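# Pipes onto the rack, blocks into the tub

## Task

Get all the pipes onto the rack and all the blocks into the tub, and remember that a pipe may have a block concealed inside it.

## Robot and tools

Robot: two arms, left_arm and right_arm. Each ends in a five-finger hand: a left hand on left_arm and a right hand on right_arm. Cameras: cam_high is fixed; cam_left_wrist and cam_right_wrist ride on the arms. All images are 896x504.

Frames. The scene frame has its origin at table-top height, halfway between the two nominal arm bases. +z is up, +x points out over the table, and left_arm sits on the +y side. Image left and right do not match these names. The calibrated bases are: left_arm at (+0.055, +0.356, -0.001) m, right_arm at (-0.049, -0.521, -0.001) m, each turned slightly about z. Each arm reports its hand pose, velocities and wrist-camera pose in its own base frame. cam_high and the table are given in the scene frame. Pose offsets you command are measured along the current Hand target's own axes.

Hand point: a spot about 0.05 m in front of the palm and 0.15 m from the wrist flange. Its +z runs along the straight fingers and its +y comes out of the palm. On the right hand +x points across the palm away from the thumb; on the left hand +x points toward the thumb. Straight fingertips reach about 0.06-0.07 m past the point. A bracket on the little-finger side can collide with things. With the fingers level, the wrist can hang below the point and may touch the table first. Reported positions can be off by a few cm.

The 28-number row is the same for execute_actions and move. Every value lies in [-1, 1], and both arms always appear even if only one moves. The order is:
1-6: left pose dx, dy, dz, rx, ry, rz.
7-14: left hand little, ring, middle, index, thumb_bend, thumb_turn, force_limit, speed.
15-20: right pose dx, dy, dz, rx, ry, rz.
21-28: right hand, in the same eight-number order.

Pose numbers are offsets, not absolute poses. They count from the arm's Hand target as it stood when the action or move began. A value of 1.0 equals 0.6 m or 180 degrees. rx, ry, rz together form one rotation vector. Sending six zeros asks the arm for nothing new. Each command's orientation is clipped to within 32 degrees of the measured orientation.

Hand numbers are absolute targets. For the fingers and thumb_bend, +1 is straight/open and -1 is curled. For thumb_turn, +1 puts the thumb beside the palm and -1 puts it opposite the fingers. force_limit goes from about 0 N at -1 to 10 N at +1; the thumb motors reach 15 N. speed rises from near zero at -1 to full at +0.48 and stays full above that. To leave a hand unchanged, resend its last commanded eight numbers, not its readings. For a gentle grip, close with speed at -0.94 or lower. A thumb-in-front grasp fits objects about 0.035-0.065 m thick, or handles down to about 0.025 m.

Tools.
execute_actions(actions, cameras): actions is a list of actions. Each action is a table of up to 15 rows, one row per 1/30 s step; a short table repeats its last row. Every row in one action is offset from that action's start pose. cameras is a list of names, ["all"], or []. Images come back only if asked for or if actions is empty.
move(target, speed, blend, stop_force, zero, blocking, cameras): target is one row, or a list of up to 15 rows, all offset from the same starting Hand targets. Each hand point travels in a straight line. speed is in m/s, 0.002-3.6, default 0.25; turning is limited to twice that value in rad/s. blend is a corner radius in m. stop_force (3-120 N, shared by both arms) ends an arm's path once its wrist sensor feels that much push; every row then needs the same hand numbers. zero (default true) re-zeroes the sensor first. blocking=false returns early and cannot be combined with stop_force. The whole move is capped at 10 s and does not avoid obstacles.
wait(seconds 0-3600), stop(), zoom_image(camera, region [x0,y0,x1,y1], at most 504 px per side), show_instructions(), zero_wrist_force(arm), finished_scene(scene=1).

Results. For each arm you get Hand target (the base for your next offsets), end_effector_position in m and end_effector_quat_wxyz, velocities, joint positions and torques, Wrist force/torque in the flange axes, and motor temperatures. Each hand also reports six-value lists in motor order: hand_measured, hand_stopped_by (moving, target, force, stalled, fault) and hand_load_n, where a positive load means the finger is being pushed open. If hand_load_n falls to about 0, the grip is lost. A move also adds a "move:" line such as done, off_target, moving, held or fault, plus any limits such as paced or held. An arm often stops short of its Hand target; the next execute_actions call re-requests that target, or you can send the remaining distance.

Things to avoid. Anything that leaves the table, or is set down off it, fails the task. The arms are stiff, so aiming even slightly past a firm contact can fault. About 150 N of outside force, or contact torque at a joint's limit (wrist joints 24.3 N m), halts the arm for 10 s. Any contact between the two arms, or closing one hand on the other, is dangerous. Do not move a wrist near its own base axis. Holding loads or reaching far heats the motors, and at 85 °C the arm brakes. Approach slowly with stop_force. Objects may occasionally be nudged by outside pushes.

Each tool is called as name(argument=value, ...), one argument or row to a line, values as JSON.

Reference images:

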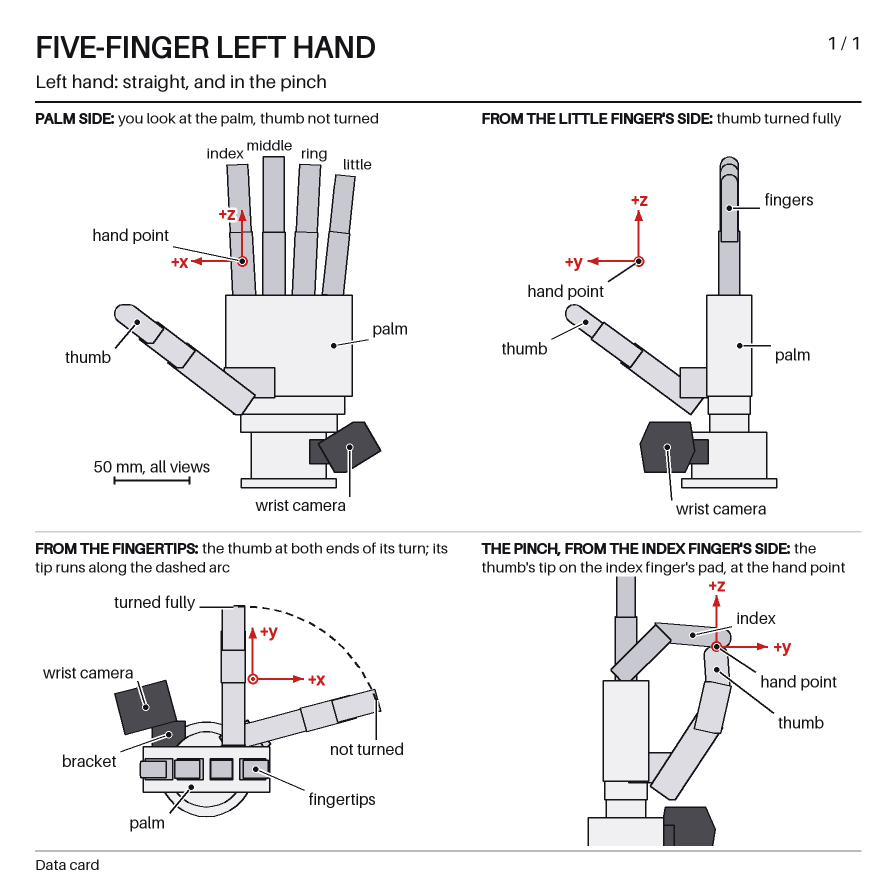

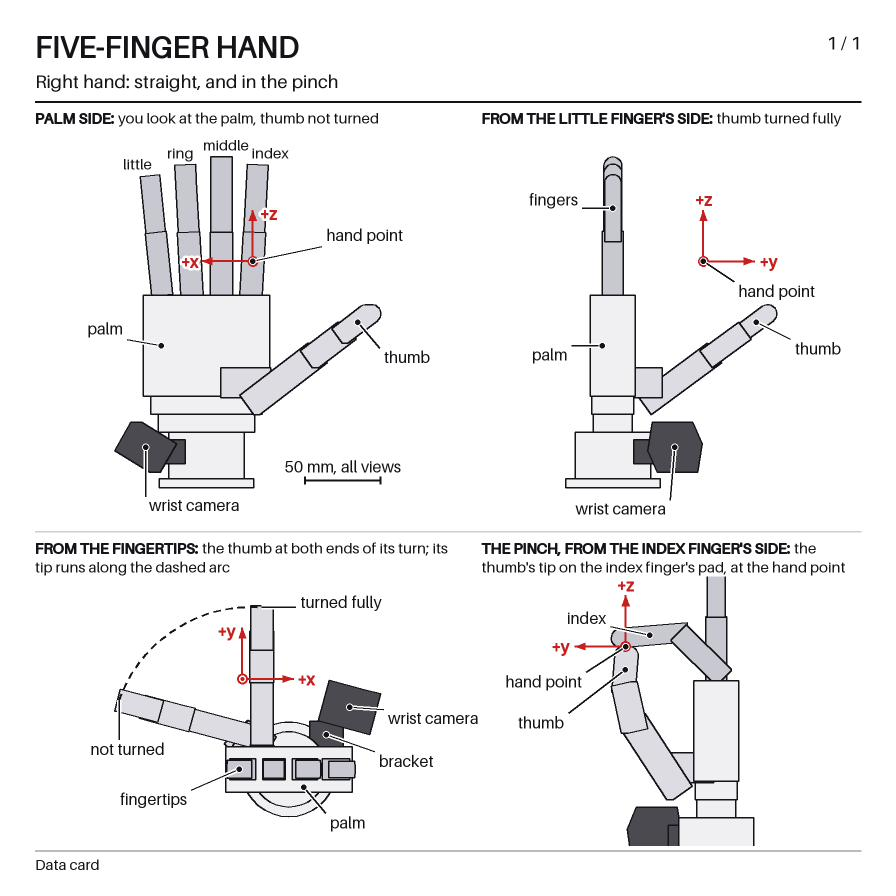

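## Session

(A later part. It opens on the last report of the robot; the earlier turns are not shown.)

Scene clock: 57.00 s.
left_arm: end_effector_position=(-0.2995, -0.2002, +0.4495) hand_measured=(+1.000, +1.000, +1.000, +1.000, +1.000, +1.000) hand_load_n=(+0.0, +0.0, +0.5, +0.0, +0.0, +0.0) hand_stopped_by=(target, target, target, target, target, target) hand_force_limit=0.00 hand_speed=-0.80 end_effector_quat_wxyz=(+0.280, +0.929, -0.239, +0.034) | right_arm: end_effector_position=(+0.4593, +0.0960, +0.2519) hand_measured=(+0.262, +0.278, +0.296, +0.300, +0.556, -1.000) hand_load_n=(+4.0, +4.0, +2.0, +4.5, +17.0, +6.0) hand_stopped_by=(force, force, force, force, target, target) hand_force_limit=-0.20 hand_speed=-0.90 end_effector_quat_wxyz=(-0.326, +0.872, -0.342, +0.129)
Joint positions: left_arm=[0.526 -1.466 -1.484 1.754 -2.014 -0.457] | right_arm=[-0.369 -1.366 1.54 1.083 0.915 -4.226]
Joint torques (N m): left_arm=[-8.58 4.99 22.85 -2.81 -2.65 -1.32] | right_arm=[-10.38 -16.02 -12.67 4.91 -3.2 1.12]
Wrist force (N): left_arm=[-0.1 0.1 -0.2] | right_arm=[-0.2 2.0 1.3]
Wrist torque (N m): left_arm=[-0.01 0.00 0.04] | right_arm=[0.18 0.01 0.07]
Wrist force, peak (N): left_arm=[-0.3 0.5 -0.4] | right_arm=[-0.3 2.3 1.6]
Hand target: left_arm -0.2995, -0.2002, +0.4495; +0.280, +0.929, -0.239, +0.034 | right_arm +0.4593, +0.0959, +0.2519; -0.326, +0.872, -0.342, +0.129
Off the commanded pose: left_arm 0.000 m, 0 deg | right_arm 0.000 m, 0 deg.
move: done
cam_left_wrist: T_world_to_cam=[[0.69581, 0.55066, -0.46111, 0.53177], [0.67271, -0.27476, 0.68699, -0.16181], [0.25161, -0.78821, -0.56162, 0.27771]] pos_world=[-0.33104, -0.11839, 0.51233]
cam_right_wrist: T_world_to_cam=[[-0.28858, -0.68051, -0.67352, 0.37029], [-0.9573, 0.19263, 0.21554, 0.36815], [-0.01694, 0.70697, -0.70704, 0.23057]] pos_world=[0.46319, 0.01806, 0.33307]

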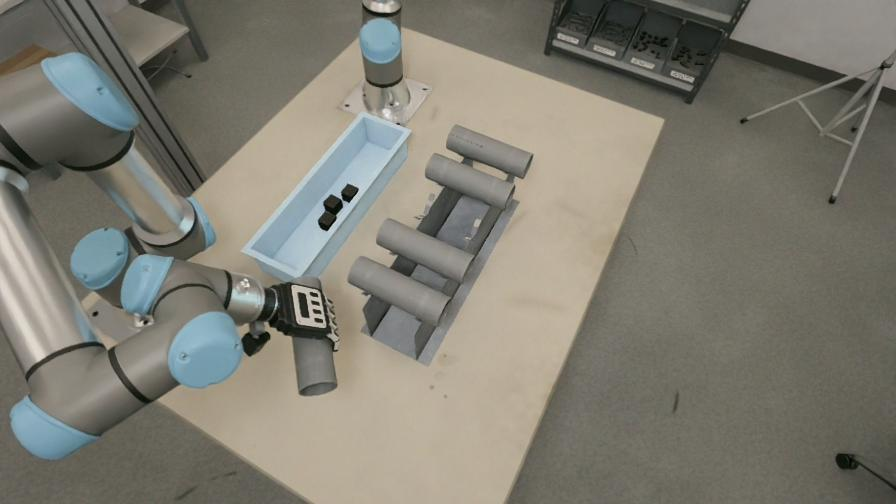

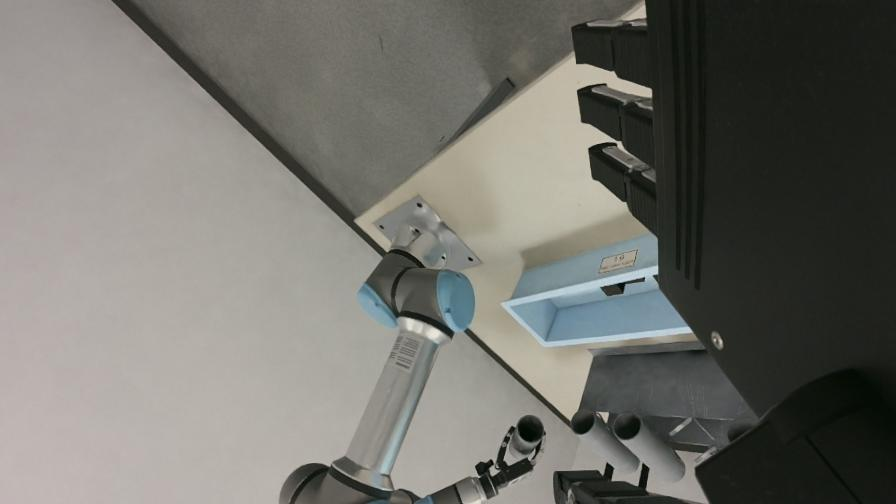

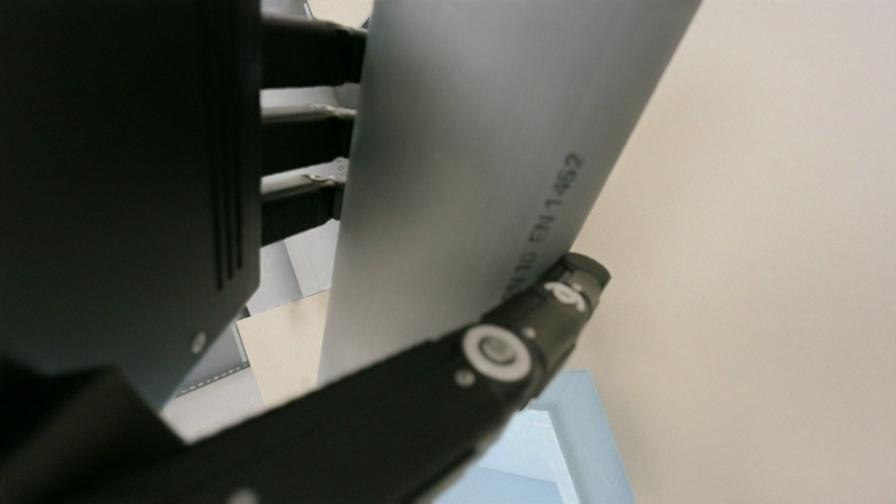

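move(
  target=[
    [0,0,0,0,0,0,1,1,1,1,1,1,0,-0.8, 0,-0.2733,-0.3146,0,0,0,0.15,0.15,0.15,0.15,0.55,-1,-0.2,-0.9],
  ],
  cameras=["cam_left_wrist", "cam_high"],
  speed=0.15,
)

zoom_image(
  camera="cam_left_wrist",
  region=[440, 400, 640, 504],
)

Scene clock: 60.37 s.
left_arm: end_effector_position=(-0.2995, -0.2002, +0.4495) hand_measured=(+1.000, +1.000, +1.000, +1.000, +1.000, +1.000) hand_load_n=(+0.0, +0.0, +0.0, +0.0, +0.0, +0.0) hand_stopped_by=(target, target, target, target, target, target) hand_force_limit=0.00 hand_speed=-0.80 end_effector_quat_wxyz=(+0.280, +0.929, -0.239, +0.034) | right_arm: end_effector_position=(+0.4587, +0.0958, +0.5018) hand_measured=(+0.262, +0.278, +0.296, +0.300, +0.556, -1.000) hand_load_n=(+4.0, +4.0, +2.0, +4.5, +17.0, +6.5) hand_stopped_by=(force, force, force, force, target, target) hand_force_limit=-0.20 hand_speed=-0.90 end_effector_quat_wxyz=(-0.326, +0.872, -0.342, +0.129)
Joint positions: left_arm=[0.526 -1.466 -1.484 1.754 -2.014 -0.457] | right_arm=[-0.37 -1.257 0.739 1.775 0.915 -4.227]
Joint torques (N m): left_arm=[-7.57 5.41 23 -2.82 -2.52 -1.44] | right_arm=[11.55 -41.74 -23.57 2.85 -0.95 -0.4]
Wrist force (N): left_arm=[-0.1 0.6 -0.1] | right_arm=[-0.3 1.7 1.4]
Wrist torque (N m): left_arm=[0.05 0.00 0.03] | right_arm=[0.13 0.03 0.06]
Wrist force, peak (N): left_arm=[-0.3 0.5 -0.3] | right_arm=[0.0 3.3 2.7]
Hand target: left_arm -0.2995, -0.2002, +0.4495; +0.280, +0.929, -0.239, +0.034 | right_arm +0.4586, +0.0959, +0.5019; -0.326, +0.872, -0.342, +0.129
Off the commanded pose: left_arm 0.000 m, 0 deg | right_arm 0.000 m, 0 deg.
move: done
cam_left_wrist: T_world_to_cam=[[0.69581, 0.55066, -0.46111, 0.53177], [0.67271, -0.27476, 0.68699, -0.16181], [0.25161, -0.78821, -0.56162, 0.27771]] pos_world=[-0.33104, -0.11839, 0.51233]
Images, in order (width x height): cam_high 896x504, cam_left_wrist 896x504.

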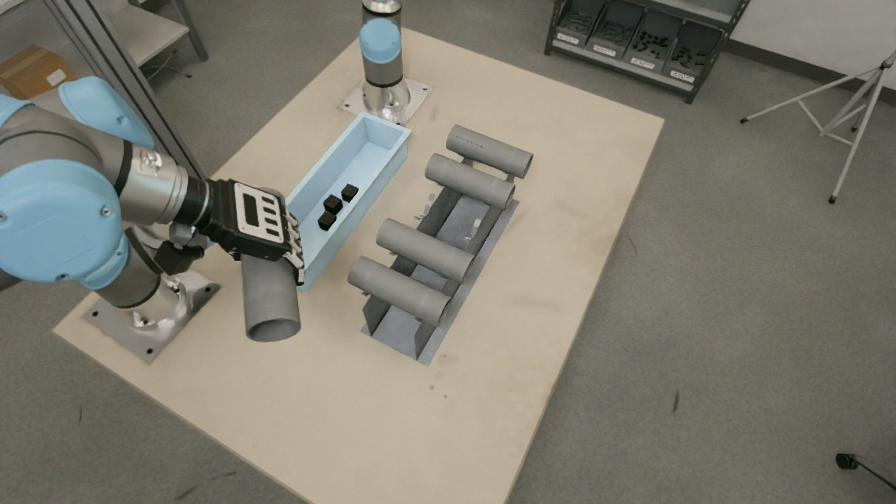

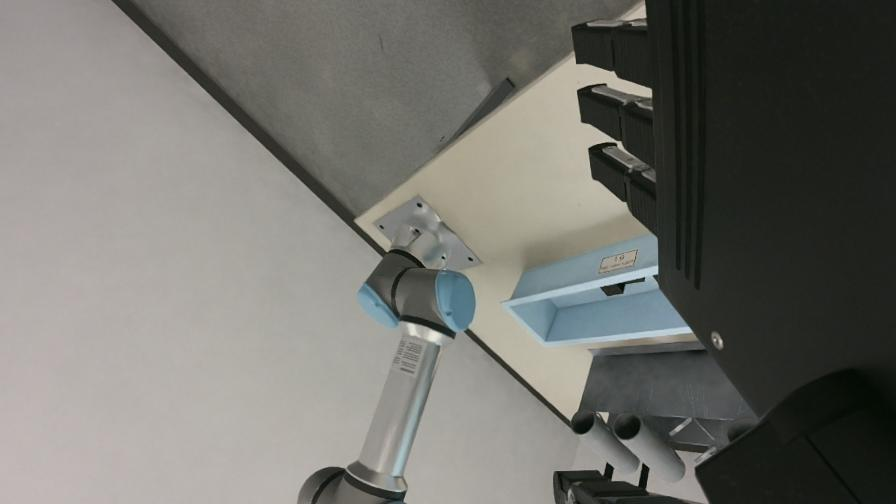

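Scaled by 2.520.

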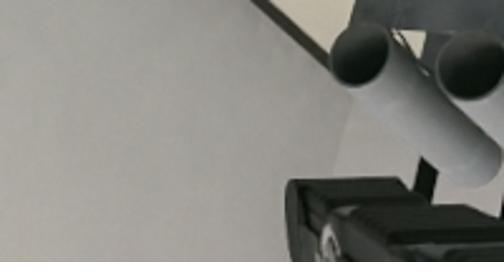

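move(
  target=[
    [0,0,0,0,0,0,1,1,1,1,1,1,0,-0.8, 0,0.153,0.1762,0,0,0,0.15,0.15,0.15,0.15,0.55,-1,-0.2,-0.9],
  ],
  cameras=["cam_left_wrist"],
  speed=0.15,
)

zoom_image(
  camera="cam_left_wrist",
  region=[500, 440, 560, 500],
)

Scene clock: 62.13 s.
left_arm: end_effector_position=(-0.2995, -0.2002, +0.4495) hand_measured=(+1.000, +1.000, +1.000, +1.000, +1.000, +1.000) hand_load_n=(+0.0, +0.0, +0.5, +0.0, +0.0, +0.0) hand_stopped_by=(target, target, target, target, target, target) hand_force_limit=0.00 hand_speed=-0.80 end_effector_quat_wxyz=(+0.280, +0.929, -0.239, +0.034) | right_arm: end_effector_position=(+0.4590, +0.0959, +0.3620) hand_measured=(+0.262, +0.278, +0.296, +0.300, +0.556, -1.000) hand_load_n=(+4.0, +4.0, +2.0, +4.5, +17.5, +6.5) hand_stopped_by=(force, force, force, force, target, target) hand_force_limit=-0.20 hand_speed=-0.90 end_effector_quat_wxyz=(-0.326, +0.872, -0.342, +0.129)
Joint positions: left_arm=[0.526 -1.466 -1.484 1.754 -2.014 -0.457] | right_arm=[-0.369 -1.376 1.27 1.363 0.915 -4.226]
Joint torques (N m): left_arm=[-8.14 5.72 23.02 -2.84 -2.59 -1.45] | right_arm=[-10.91 -13.75 -11.58 2.1 -2.09 0.48]
Wrist force (N): left_arm=[-0.2 0.3 -0.1] | right_arm=[-0.2 1.8 1.4]
Wrist torque (N m): left_arm=[0.00 0.02 0.04] | right_arm=[0.15 0.02 0.02]
Wrist force, peak (N): left_arm=[-0.4 0.5 -0.2] | right_arm=[-0.1 3.1 2.7]
Hand target: left_arm -0.2995, -0.2002, +0.4495; +0.280, +0.929, -0.239, +0.034 | right_arm +0.4590, +0.0959, +0.3619; -0.326, +0.872, -0.342, +0.129
Off the commanded pose: left_arm 0.000 m, 0 deg | right_arm 0.000 m, 0 deg.
move: done
cam_left_wrist: T_world_to_cam=[[0.69581, 0.55066, -0.46111, 0.53177], [0.67271, -0.27476, 0.68699, -0.16181], [0.25161, -0.78821, -0.56162, 0.27771]] pos_world=[-0.33104, -0.11839, 0.51233]

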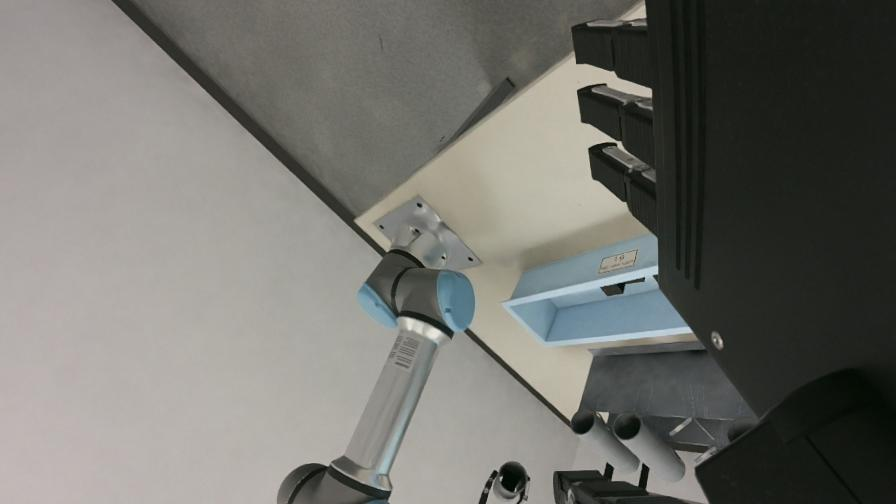

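Scaled by 8.400.

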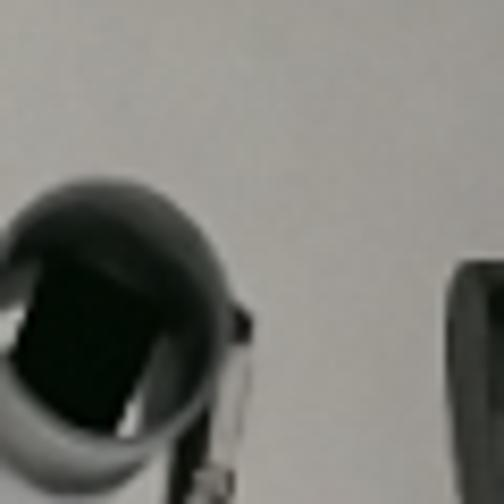

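move(
  target=[
    [0,0,0,0,0,0,1,1,1,1,1,1,0,-0.8, -0.8617,-0.1437,0.2595,0,0.1595,0.1833,0.15,0.15,0.15,0.15,0.55,-1,-0.2,-0.9],
  ],
  cameras=["all"],
  speed=0.2,
)

Scene clock: 69.10 s.
left_arm: end_effector_position=(-0.2995, -0.2002, +0.4495) hand_measured=(+1.000, +1.000, +1.000, +1.000, +1.000, +1.000) hand_load_n=(+0.0, +0.0, +0.0, +0.0, +0.0, +0.0) hand_stopped_by=(target, target, target, target, target, target) hand_force_limit=0.00 hand_speed=-0.80 end_effector_quat_wxyz=(+0.280, +0.929, -0.239, +0.034) | right_arm: end_effector_position=(+0.1943, +0.5704, +0.3003) hand_measured=(+0.262, +0.278, +0.296, +0.300, +0.556, -1.000) hand_load_n=(+4.0, +4.0, +2.5, +4.5, +17.0, +6.0) hand_stopped_by=(force, force, force, force, target, target) hand_force_limit=-0.20 hand_speed=-0.90 end_effector_quat_wxyz=(-0.255, +0.681, -0.642, +0.241)
Joint positions: left_arm=[0.526 -1.466 -1.484 1.754 -2.014 -0.457] | right_arm=[1.177 -1.014 0.911 1.31 2.204 -2.144]
Joint torques (N m): left_arm=[-7.05 5.65 21.52 -2.66 -2.67 -1.59] | right_arm=[-2.15 -38.06 -26.24 2.49 0.04 1.22]
Wrist force (N): left_arm=[-0.2 0.0 -0.1] | right_arm=[-0.1 2.0 1.2]
Wrist torque (N m): left_arm=[-0.03 0.01 0.05] | right_arm=[0.17 0.00 0.07]
Wrist force, peak (N): left_arm=[-0.1 0.5 -0.5] | right_arm=[-2.3 3.5 0.6]
Hand target: left_arm -0.2995, -0.2002, +0.4495; +0.280, +0.929, -0.239, +0.034 | right_arm +0.1943, +0.5704, +0.3003; -0.255, +0.681, -0.642, +0.241
Off the commanded pose: left_arm 0.000 m, 0 deg | right_arm 0.000 m, 0 deg.
move: done
cam_left_wrist: T_world_to_cam=[[0.69581, 0.55066, -0.46111, 0.53177], [0.67271, -0.27476, 0.68699, -0.16181], [0.25161, -0.78821, -0.56162, 0.27771]] pos_world=[-0.33104, -0.11839, 0.51233]
cam_right_wrist: T_world_to_cam=[[-0.67853, -0.2909, -0.67452, 0.50306], [-0.55845, 0.80081, 0.2164, -0.41196], [0.47722, 0.52352, -0.70583, -0.06687]] pos_world=[0.14318, 0.51125, 0.38127]

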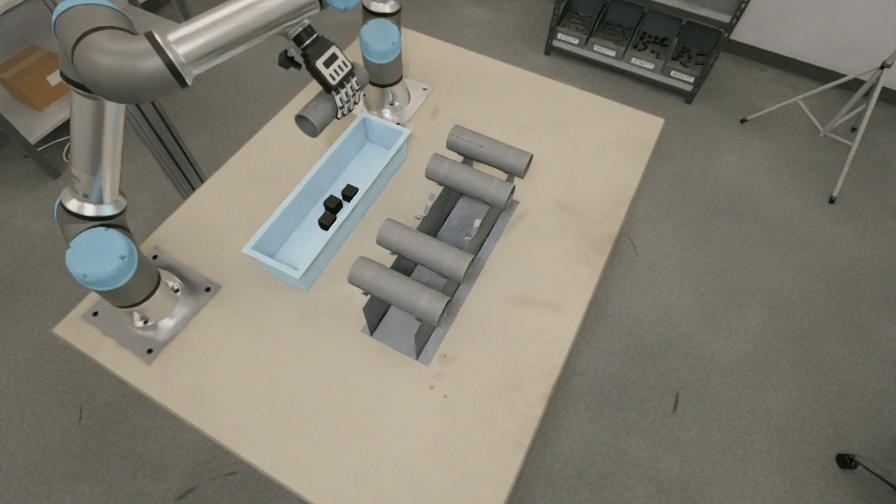

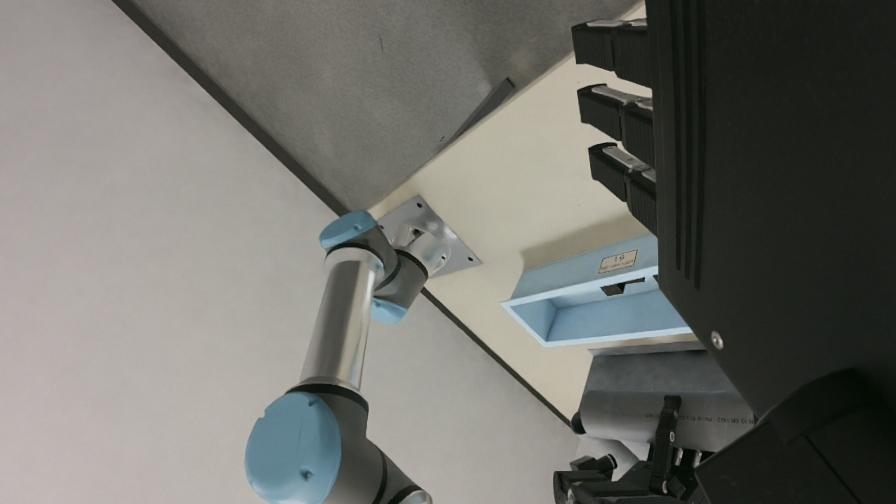

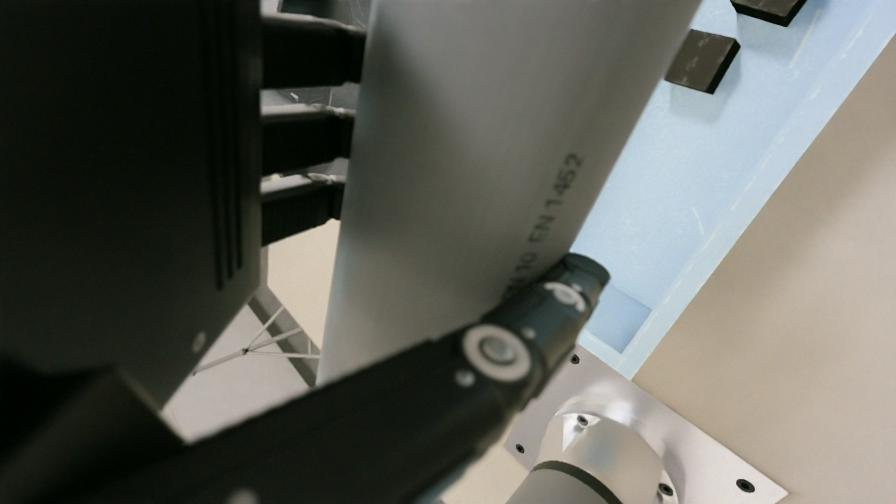

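move(
  target=[0,0,0,0,0,0,1,1,1,1,1,1,0,-0.8,0.0045,0.2413,0.2777,0,0.0629,-0.0547,0.15,0.15,0.15,0.15,0.55,-1,-0.2,-0.9],
  speed=0.12,
  cameras=["cam_high","cam_right_wrist","cam_left_wrist"],
)

Scene clock: 72.90 s.
left_arm: end_effector_position=(-0.2995, -0.2002, +0.4495) hand_measured=(+1.000, +1.000, +1.000, +1.000, +1.000, +1.000) hand_load_n=(+0.0, +0.0, +0.0, +0.0, +0.0, +0.0) hand_stopped_by=(target, target, target, target, target, target) hand_force_limit=0.00 hand_speed=-0.80 end_effector_quat_wxyz=(+0.280, +0.929, -0.239, +0.034) | right_arm: end_effector_position=(+0.1950, +0.5676, +0.0795) hand_measured=(+0.262, +0.278, +0.296, +0.300, +0.556, -1.000) hand_load_n=(+4.0, +4.0, +2.0, +4.5, +17.5, +6.0) hand_stopped_by=(force, force, force, force, target, target) hand_force_limit=-0.20 hand_speed=-0.90 end_effector_quat_wxyz=(-0.169, +0.707, -0.604, +0.328)
Joint positions: left_arm=[0.526 -1.466 -1.484 1.754 -2.014 -0.457] | right_arm=[1.22 -0.753 1.102 1.109 2.321 -2.123]
Joint torques (N m): left_arm=[-7.7 5.11 22.61 -2.67 -2.68 -1.45] | right_arm=[-4.72 -62.13 -22.91 5.32 -0.85 -1.02]
Wrist force (N): left_arm=[0.0 0.3 -0.2] | right_arm=[-1.0 2.1 1.2]
Wrist torque (N m): left_arm=[0.01 -0.02 0.05] | right_arm=[0.19 0.04 -0.01]
Wrist force, peak (N): left_arm=[-0.1 0.6 -0.3] | right_arm=[-1.4 3.1 2.4]
Hand target: left_arm -0.2995, -0.2002, +0.4495; +0.280, +0.929, -0.239, +0.034 | right_arm +0.1950, +0.5676, +0.0795; -0.169, +0.707, -0.604, +0.328
Off the commanded pose: left_arm 0.000 m, 0 deg | right_arm 0.000 m, 0 deg.
move: done
cam_left_wrist: T_world_to_cam=[[0.69581, 0.55066, -0.46111, 0.53177], [0.67271, -0.27476, 0.68699, -0.16181], [0.25161, -0.78821, -0.56162, 0.27771]] pos_world=[-0.33104, -0.11839, 0.51233]
cam_right_wrist: T_world_to_cam=[[-0.66887, -0.45634, -0.58683, 0.4388], [-0.55964, 0.82871, -0.00655, -0.35952], [0.4893, 0.32403, -0.80969, -0.10237]] pos_world=[0.14239, 0.53135, 0.17226]

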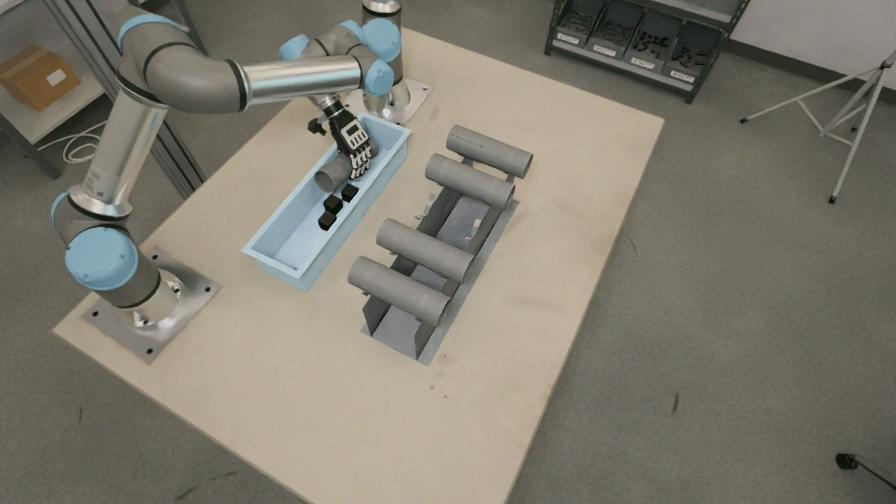

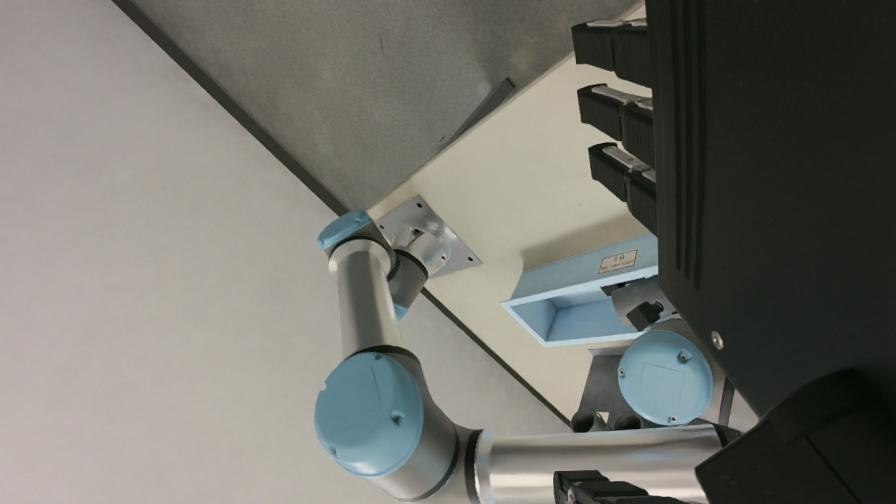

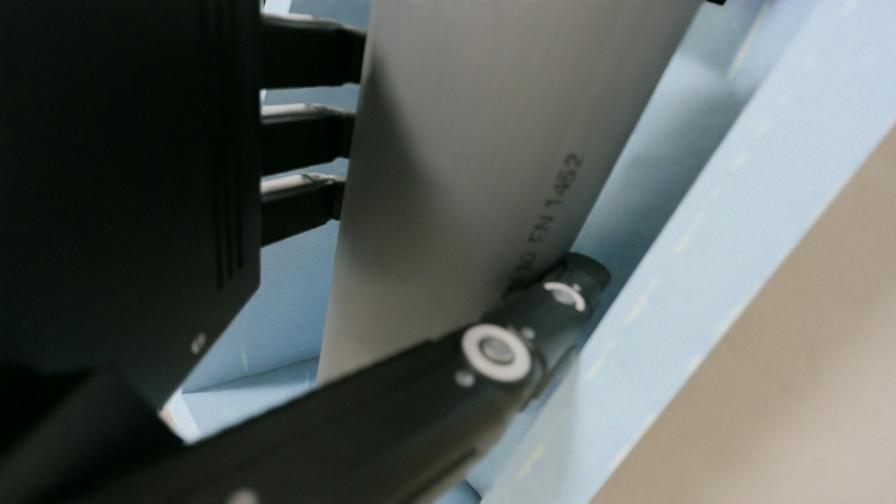

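move(
  target=[0,0,0,0,0,0,1,1,1,1,1,1,0,-0.8,0.0049,0.0031,0.0036,0,0.0629,-0.0547,0.15,0.15,0.15,0.15,0.55,-1,-0.2,-0.9],
  speed=0.06,
  cameras=["cam_high","cam_right_wrist","cam_left_wrist"],
)

zoom_image(
  camera="cam_left_wrist",
  region=[480, 200, 760, 440],
)

Scene clock: 75.83 s.
left_arm: end_effector_position=(-0.2995, -0.2002, +0.4495) hand_measured=(+1.000, +1.000, +1.000, +1.000, +1.000, +1.000) hand_load_n=(+0.0, +0.0, +0.0, +0.0, +0.0, +0.0) hand_stopped_by=(target, target, target, target, target, target) hand_force_limit=0.00 hand_speed=-0.80 end_effector_quat_wxyz=(+0.280, +0.929, -0.239, +0.034) | right_arm: end_effector_position=(+0.1952, +0.5640, +0.0775) hand_measured=(+0.262, +0.278, +0.296, +0.300, +0.556, -1.000) hand_load_n=(+3.5, +4.0, +2.0, +4.5, +17.0, +6.5) hand_stopped_by=(force, force, force, force, target, target) hand_force_limit=-0.20 hand_speed=-0.90 end_effector_quat_wxyz=(-0.080, +0.720, -0.554, +0.410)
Joint positions: left_arm=[0.526 -1.466 -1.484 1.754 -2.014 -0.457] | right_arm=[1.254 -0.567 0.87 1.435 2.42 -2.07]
Joint torques (N m): left_arm=[-6.93 4.71 22.69 -2.68 -2.48 -1.32] | right_arm=[-0.48 -67.45 -11.44 0.96 -0.76 -1.22]
Wrist force (N): left_arm=[-0.3 0.3 -0.3] | right_arm=[-1.2 1.1 1.2]
Wrist torque (N m): left_arm=[0.02 0.02 0.03] | right_arm=[0.08 0.00 -0.05]
Wrist force, peak (N): left_arm=[-0.2 0.6 -0.2] | right_arm=[-1.0 2.2 1.7]
Hand target: left_arm -0.2995, -0.2002, +0.4495; +0.280, +0.929, -0.239, +0.034 | right_arm +0.1952, +0.5640, +0.0776; -0.080, +0.720, -0.555, +0.410
Off the commanded pose: left_arm 0.000 m, 0 deg | right_arm 0.000 m, 0 deg.
move: done
cam_left_wrist: T_world_to_cam=[[0.69581, 0.55066, -0.46111, 0.53177], [0.67271, -0.27476, 0.68699, -0.16181], [0.25161, -0.78821, -0.56162, 0.27771]] pos_world=[-0.33104, -0.11839, 0.51233]
cam_right_wrist: T_world_to_cam=[[-0.6611, -0.59356, -0.45895, 0.50215], [-0.55733, 0.79801, -0.22927, -0.32233], [0.50233, 0.10422, -0.85837, 0.02216]] pos_world=[0.1412, 0.55297, 0.17558]

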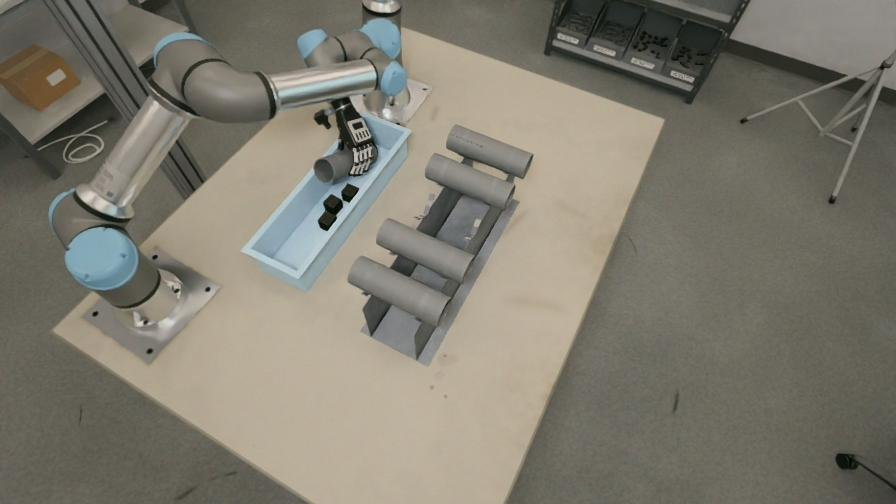

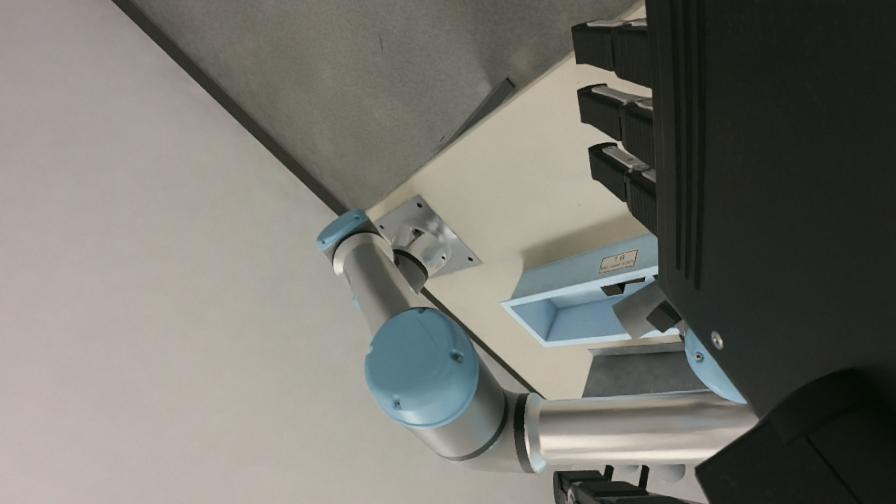

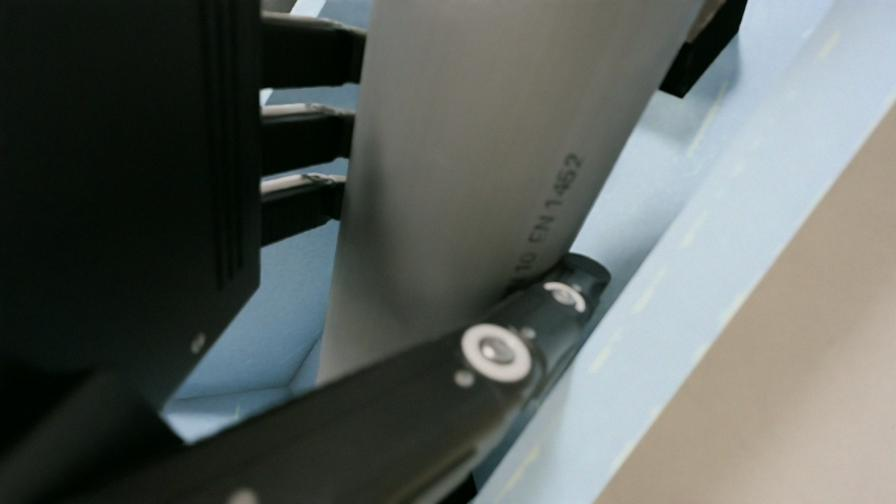

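Scaled by 1.800.

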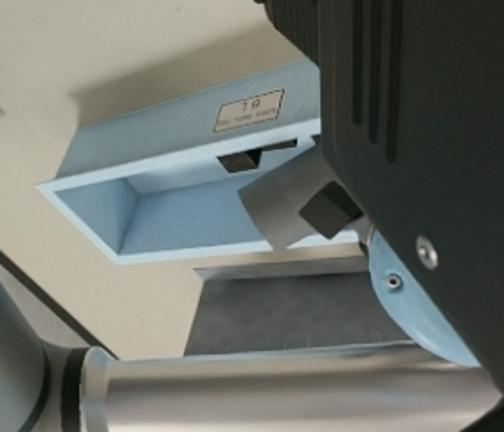

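zoom_image(
  camera="cam_right_wrist",
  region=[240, 250, 640, 504],
)

zoom_image(
  camera="cam_high",
  region=[270, 90, 430, 250],
)

Scaled by 1.260.

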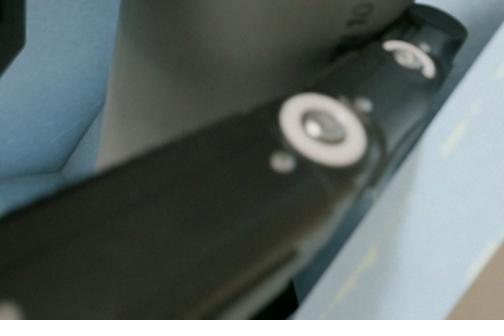

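Scaled by 3.150.

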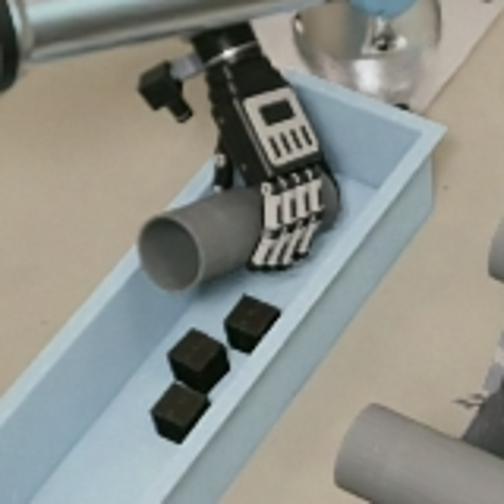

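move(
  target=[0,0,0,0,0,0,1,1,1,1,1,1,0,-0.8,-0.0027,-0.0203,-0.0233,0,0.0629,-0.0547,0.15,0.15,0.15,0.15,0.55,-1,-0.2,-0.9],
  speed=0.06,
  cameras=["cam_high","cam_right_wrist"],
)

zoom_image(
  camera="cam_high",
  region=[270, 90, 430, 250],
)

Scene clock: 78.60 s.
left_arm: end_effector_position=(-0.2995, -0.2002, +0.4495) hand_measured=(+1.000, +1.000, +1.000, +1.000, +1.000, +1.000) hand_load_n=(+0.0, +0.0, +0.0, +0.0, +0.0, +0.0) hand_stopped_by=(target, target, target, target, target, target) hand_force_limit=0.00 hand_speed=-0.80 end_effector_quat_wxyz=(+0.280, +0.929, -0.239, +0.034) | right_arm: end_effector_position=(+0.1949, +0.5687, +0.0841) hand_measured=(+0.262, +0.278, +0.296, +0.300, +0.556, -1.000) hand_load_n=(+3.5, +4.0, +2.0, +4.5, +17.5, +6.0) hand_stopped_by=(force, force, force, force, target, target) hand_force_limit=-0.20 hand_speed=-0.90 end_effector_quat_wxyz=(-0.041, +0.722, -0.530, +0.443)
Joint positions: left_arm=[0.526 -1.466 -1.484 1.754 -2.014 -0.457] | right_arm=[1.27 -0.47 0.726 1.618 2.456 -2.032]
Joint torques (N m): left_arm=[-6.53 5.59 22.27 -2.52 -2.61 -1.37] | right_arm=[-13.41 -63.73 -23.23 5.36 -0.51 -0.93]
Wrist force (N): left_arm=[-0.2 0.4 -0.1] | right_arm=[-1.1 0.9 1.2]
Wrist torque (N m): left_arm=[0.02 0.02 0.03] | right_arm=[0.05 -0.04 -0.01]
Wrist force, peak (N): left_arm=[-0.3 0.5 -0.5] | right_arm=[-1.3 1.4 1.2]
Hand target: left_arm -0.2995, -0.2002, +0.4495; +0.280, +0.929, -0.239, +0.034 | right_arm +0.1950, +0.5687, +0.0842; -0.041, +0.722, -0.530, +0.443 (not the last commanded pose)
Off the commanded pose: left_arm 0.000 m, 0 deg | right_arm 0.011 m, 8 deg.
move: held (right_arm; a check stopped the path); limits=held
pose unreachable (right arm): on one or more control steps of this call, first in action 0 (counted from 0), this arm could not follow its commanded pose, so it was not sent that pose on those steps. It may still have moved: this result reports where it is.
cause: moving toward the commanded pose would bring two parts of the arm too close to each other (joints 4 (wrist 1) to 6 (wrist 3) lie between them).
cam_right_wrist: T_world_to_cam=[[-0.65821, -0.64226, -0.39276, 0.52936], [-0.55555, 0.76646, -0.32234, -0.29928], [0.50806, 0.00603, -0.8613, 0.08259]] pos_world=[0.14021, 0.56887, 0.18258]

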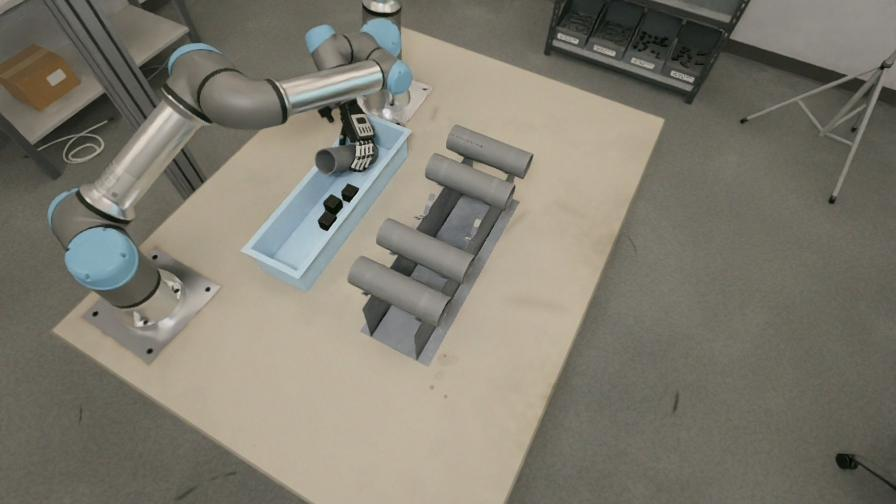

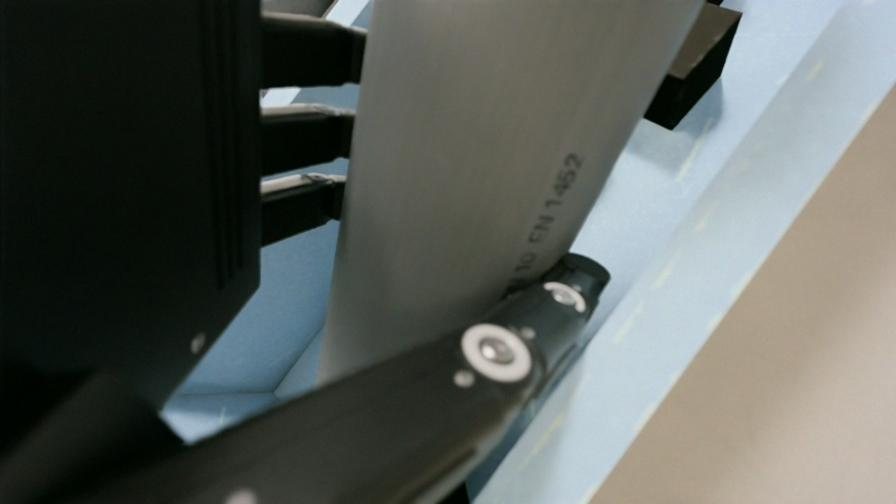

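Scaled by 3.150.

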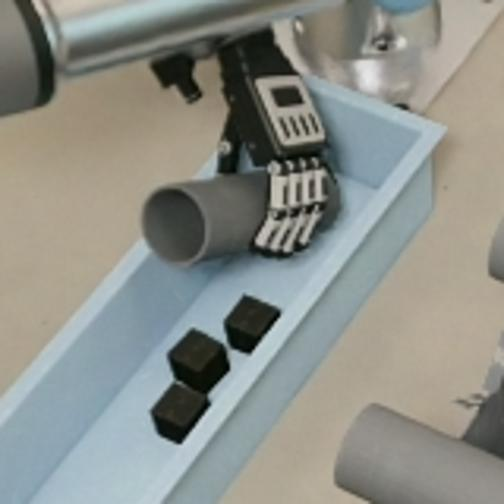

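move(
  target=[0,0,0,0,0,0,1,1,1,1,1,1,0,-0.8,0.083,0,0,0,0,0,0.15,0.15,0.15,0.15,0.55,-1,-0.2,-0.9],
  speed=0.05,
  cameras=["cam_high","cam_right_wrist"],
)

zoom_image(
  camera="cam_high",
  region=[270, 90, 430, 250],
)

Scene clock: 80.40 s.
left_arm: end_effector_position=(-0.2995, -0.2002, +0.4495) hand_measured=(+1.000, +1.000, +1.000, +1.000, +1.000, +1.000) hand_load_n=(+0.0, +0.0, +0.0, +0.0, +0.0, +0.0) hand_stopped_by=(target, target, target, target, target, target) hand_force_limit=0.00 hand_speed=-0.80 end_effector_quat_wxyz=(+0.280, +0.929, -0.239, +0.034) | right_arm: end_effector_position=(+0.1974, +0.5287, +0.1140) hand_measured=(+0.262, +0.278, +0.296, +0.300, +0.556, -1.000) hand_load_n=(+3.5, +4.0, +2.0, +4.5, +17.0, +6.0) hand_stopped_by=(force, force, force, force, target, target) hand_force_limit=-0.20 hand_speed=-0.90 end_effector_quat_wxyz=(-0.041, +0.722, -0.530, +0.443)
Joint positions: left_arm=[0.526 -1.466 -1.484 1.754 -2.014 -0.457] | right_arm=[1.247 -0.62 0.935 1.533 2.462 -2.066]
Joint torques (N m): left_arm=[-6.3 5.35 23.04 -2.52 -2.54 -1.26] | right_arm=[6.1 -41.6 -22.54 5.85 2.47 0.88]
Wrist force (N): left_arm=[-0.3 0.4 -0.3] | right_arm=[-1.2 0.9 1.3]
Wrist torque (N m): left_arm=[0.05 0.02 0.02] | right_arm=[0.07 -0.04 0.03]
Wrist force, peak (N): left_arm=[-0.4 0.3 -0.5] | right_arm=[-1.7 1.0 1.4]
Hand target: left_arm -0.2995, -0.2002, +0.4495; +0.280, +0.929, -0.239, +0.034 | right_arm +0.1973, +0.5288, +0.1139; -0.041, +0.722, -0.530, +0.443
Off the commanded pose: left_arm 0.000 m, 0 deg | right_arm 0.000 m, 0 deg.
move: done
cam_right_wrist: T_world_to_cam=[[-0.65838, -0.64203, -0.39285, 0.51694], [-0.55535, 0.76665, -0.32223, -0.25778], [0.50806, 0.00602, -0.8613, 0.10723]] pos_world=[0.14271, 0.52887, 0.21238]

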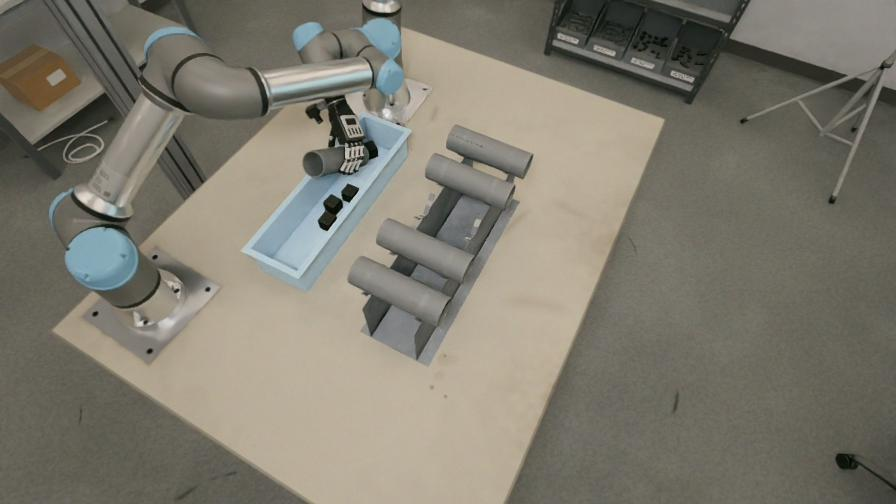

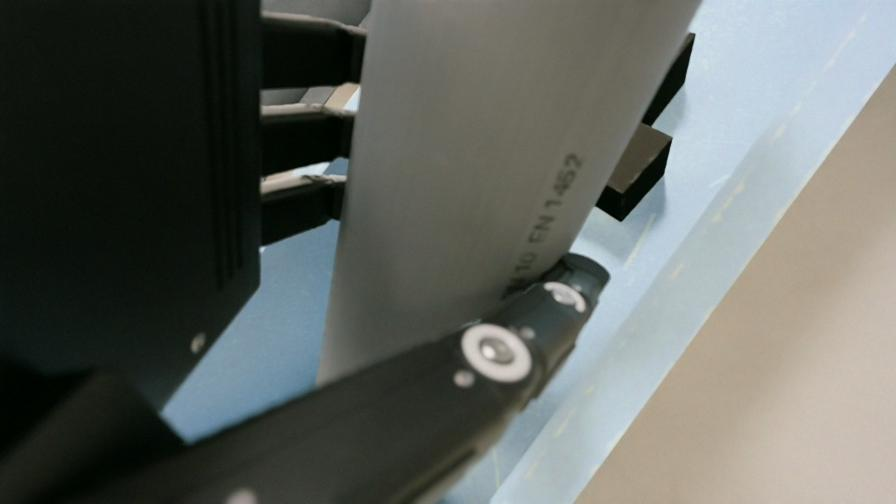

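Scaled by 3.150.

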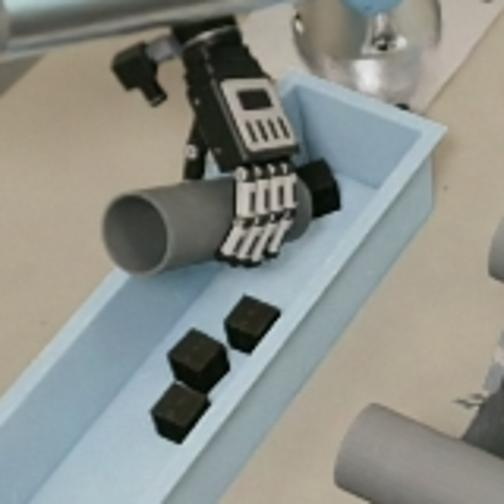

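move(
  target=[0,0,0,0,0,0,1,1,1,1,1,1,0,-0.8,0.12,0,0,0,0,0,0.15,0.15,0.15,0.15,0.55,-1,-0.2,-0.9],
  speed=0.08,
  cameras=["cam_high"],
)

zoom_image(
  camera="cam_high",
  region=[270, 90, 430, 250],
)

Scene clock: 81.93 s.
left_arm: end_effector_position=(-0.2995, -0.2002, +0.4495) hand_measured=(+1.000, +1.000, +1.000, +1.000, +1.000, +1.000) hand_load_n=(+0.0, +0.0, +0.0, +0.0, +0.0, +0.0) hand_stopped_by=(target, target, target, target, target, target) hand_force_limit=0.00 hand_speed=-0.80 end_effector_quat_wxyz=(+0.280, +0.929, -0.239, +0.034) | right_arm: end_effector_position=(+0.2007, +0.4710, +0.1569) hand_measured=(+0.262, +0.278, +0.296, +0.300, +0.556, -1.000) hand_load_n=(+3.5, +4.0, +2.0, +5.0, +17.0, +6.5) hand_stopped_by=(force, force, force, force, target, target) hand_force_limit=-0.20 hand_speed=-0.90 end_effector_quat_wxyz=(-0.041, +0.722, -0.530, +0.443)
Joint positions: left_arm=[0.526 -1.466 -1.484 1.754 -2.014 -0.457] | right_arm=[1.209 -0.809 1.16 1.452 2.472 -2.124]
Joint torques (N m): left_arm=[-7.25 6.19 22.44 -2.49 -2.58 -1.42] | right_arm=[11.68 -39.06 -17.89 5.83 0.82 1.29]
Wrist force (N): left_arm=[-0.2 0.2 -0.2] | right_arm=[-1.2 1.2 1.3]
Wrist torque (N m): left_arm=[0.00 0.01 0.03] | right_arm=[0.09 -0.02 0.02]
Wrist force, peak (N): left_arm=[-0.3 0.6 -0.1] | right_arm=[-2.3 1.3 1.0]
Hand target: left_arm -0.2995, -0.2002, +0.4495; +0.280, +0.929, -0.239, +0.034 | right_arm +0.2006, +0.4711, +0.1569; -0.041, +0.722, -0.530, +0.443
Off the commanded pose: left_arm 0.000 m, 0 deg | right_arm 0.000 m, 0 deg.
move: done

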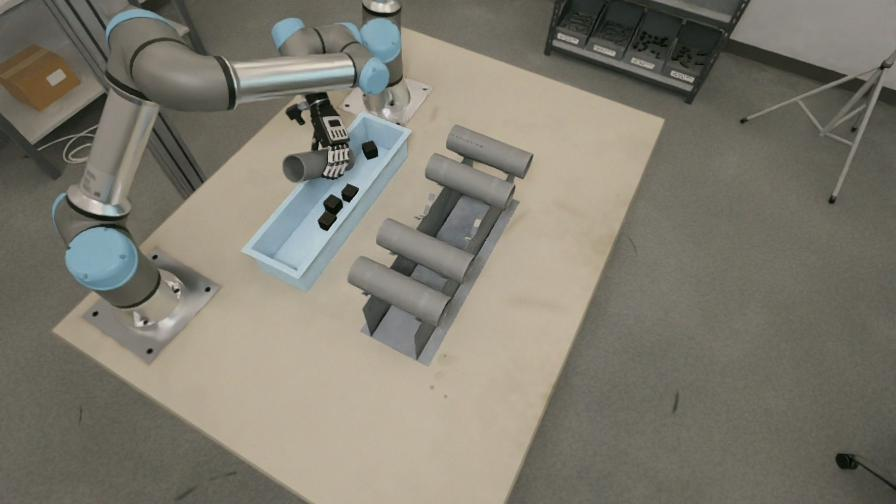

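Scaled by 3.150.

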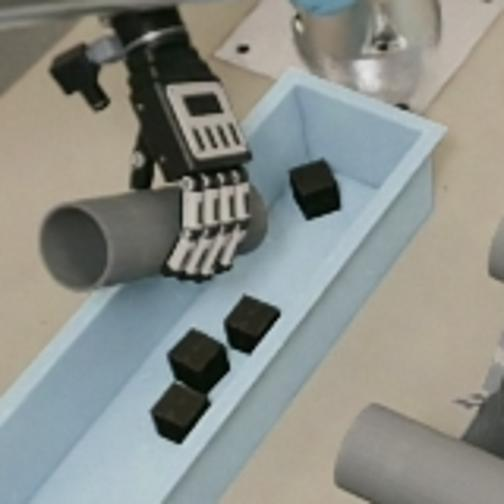

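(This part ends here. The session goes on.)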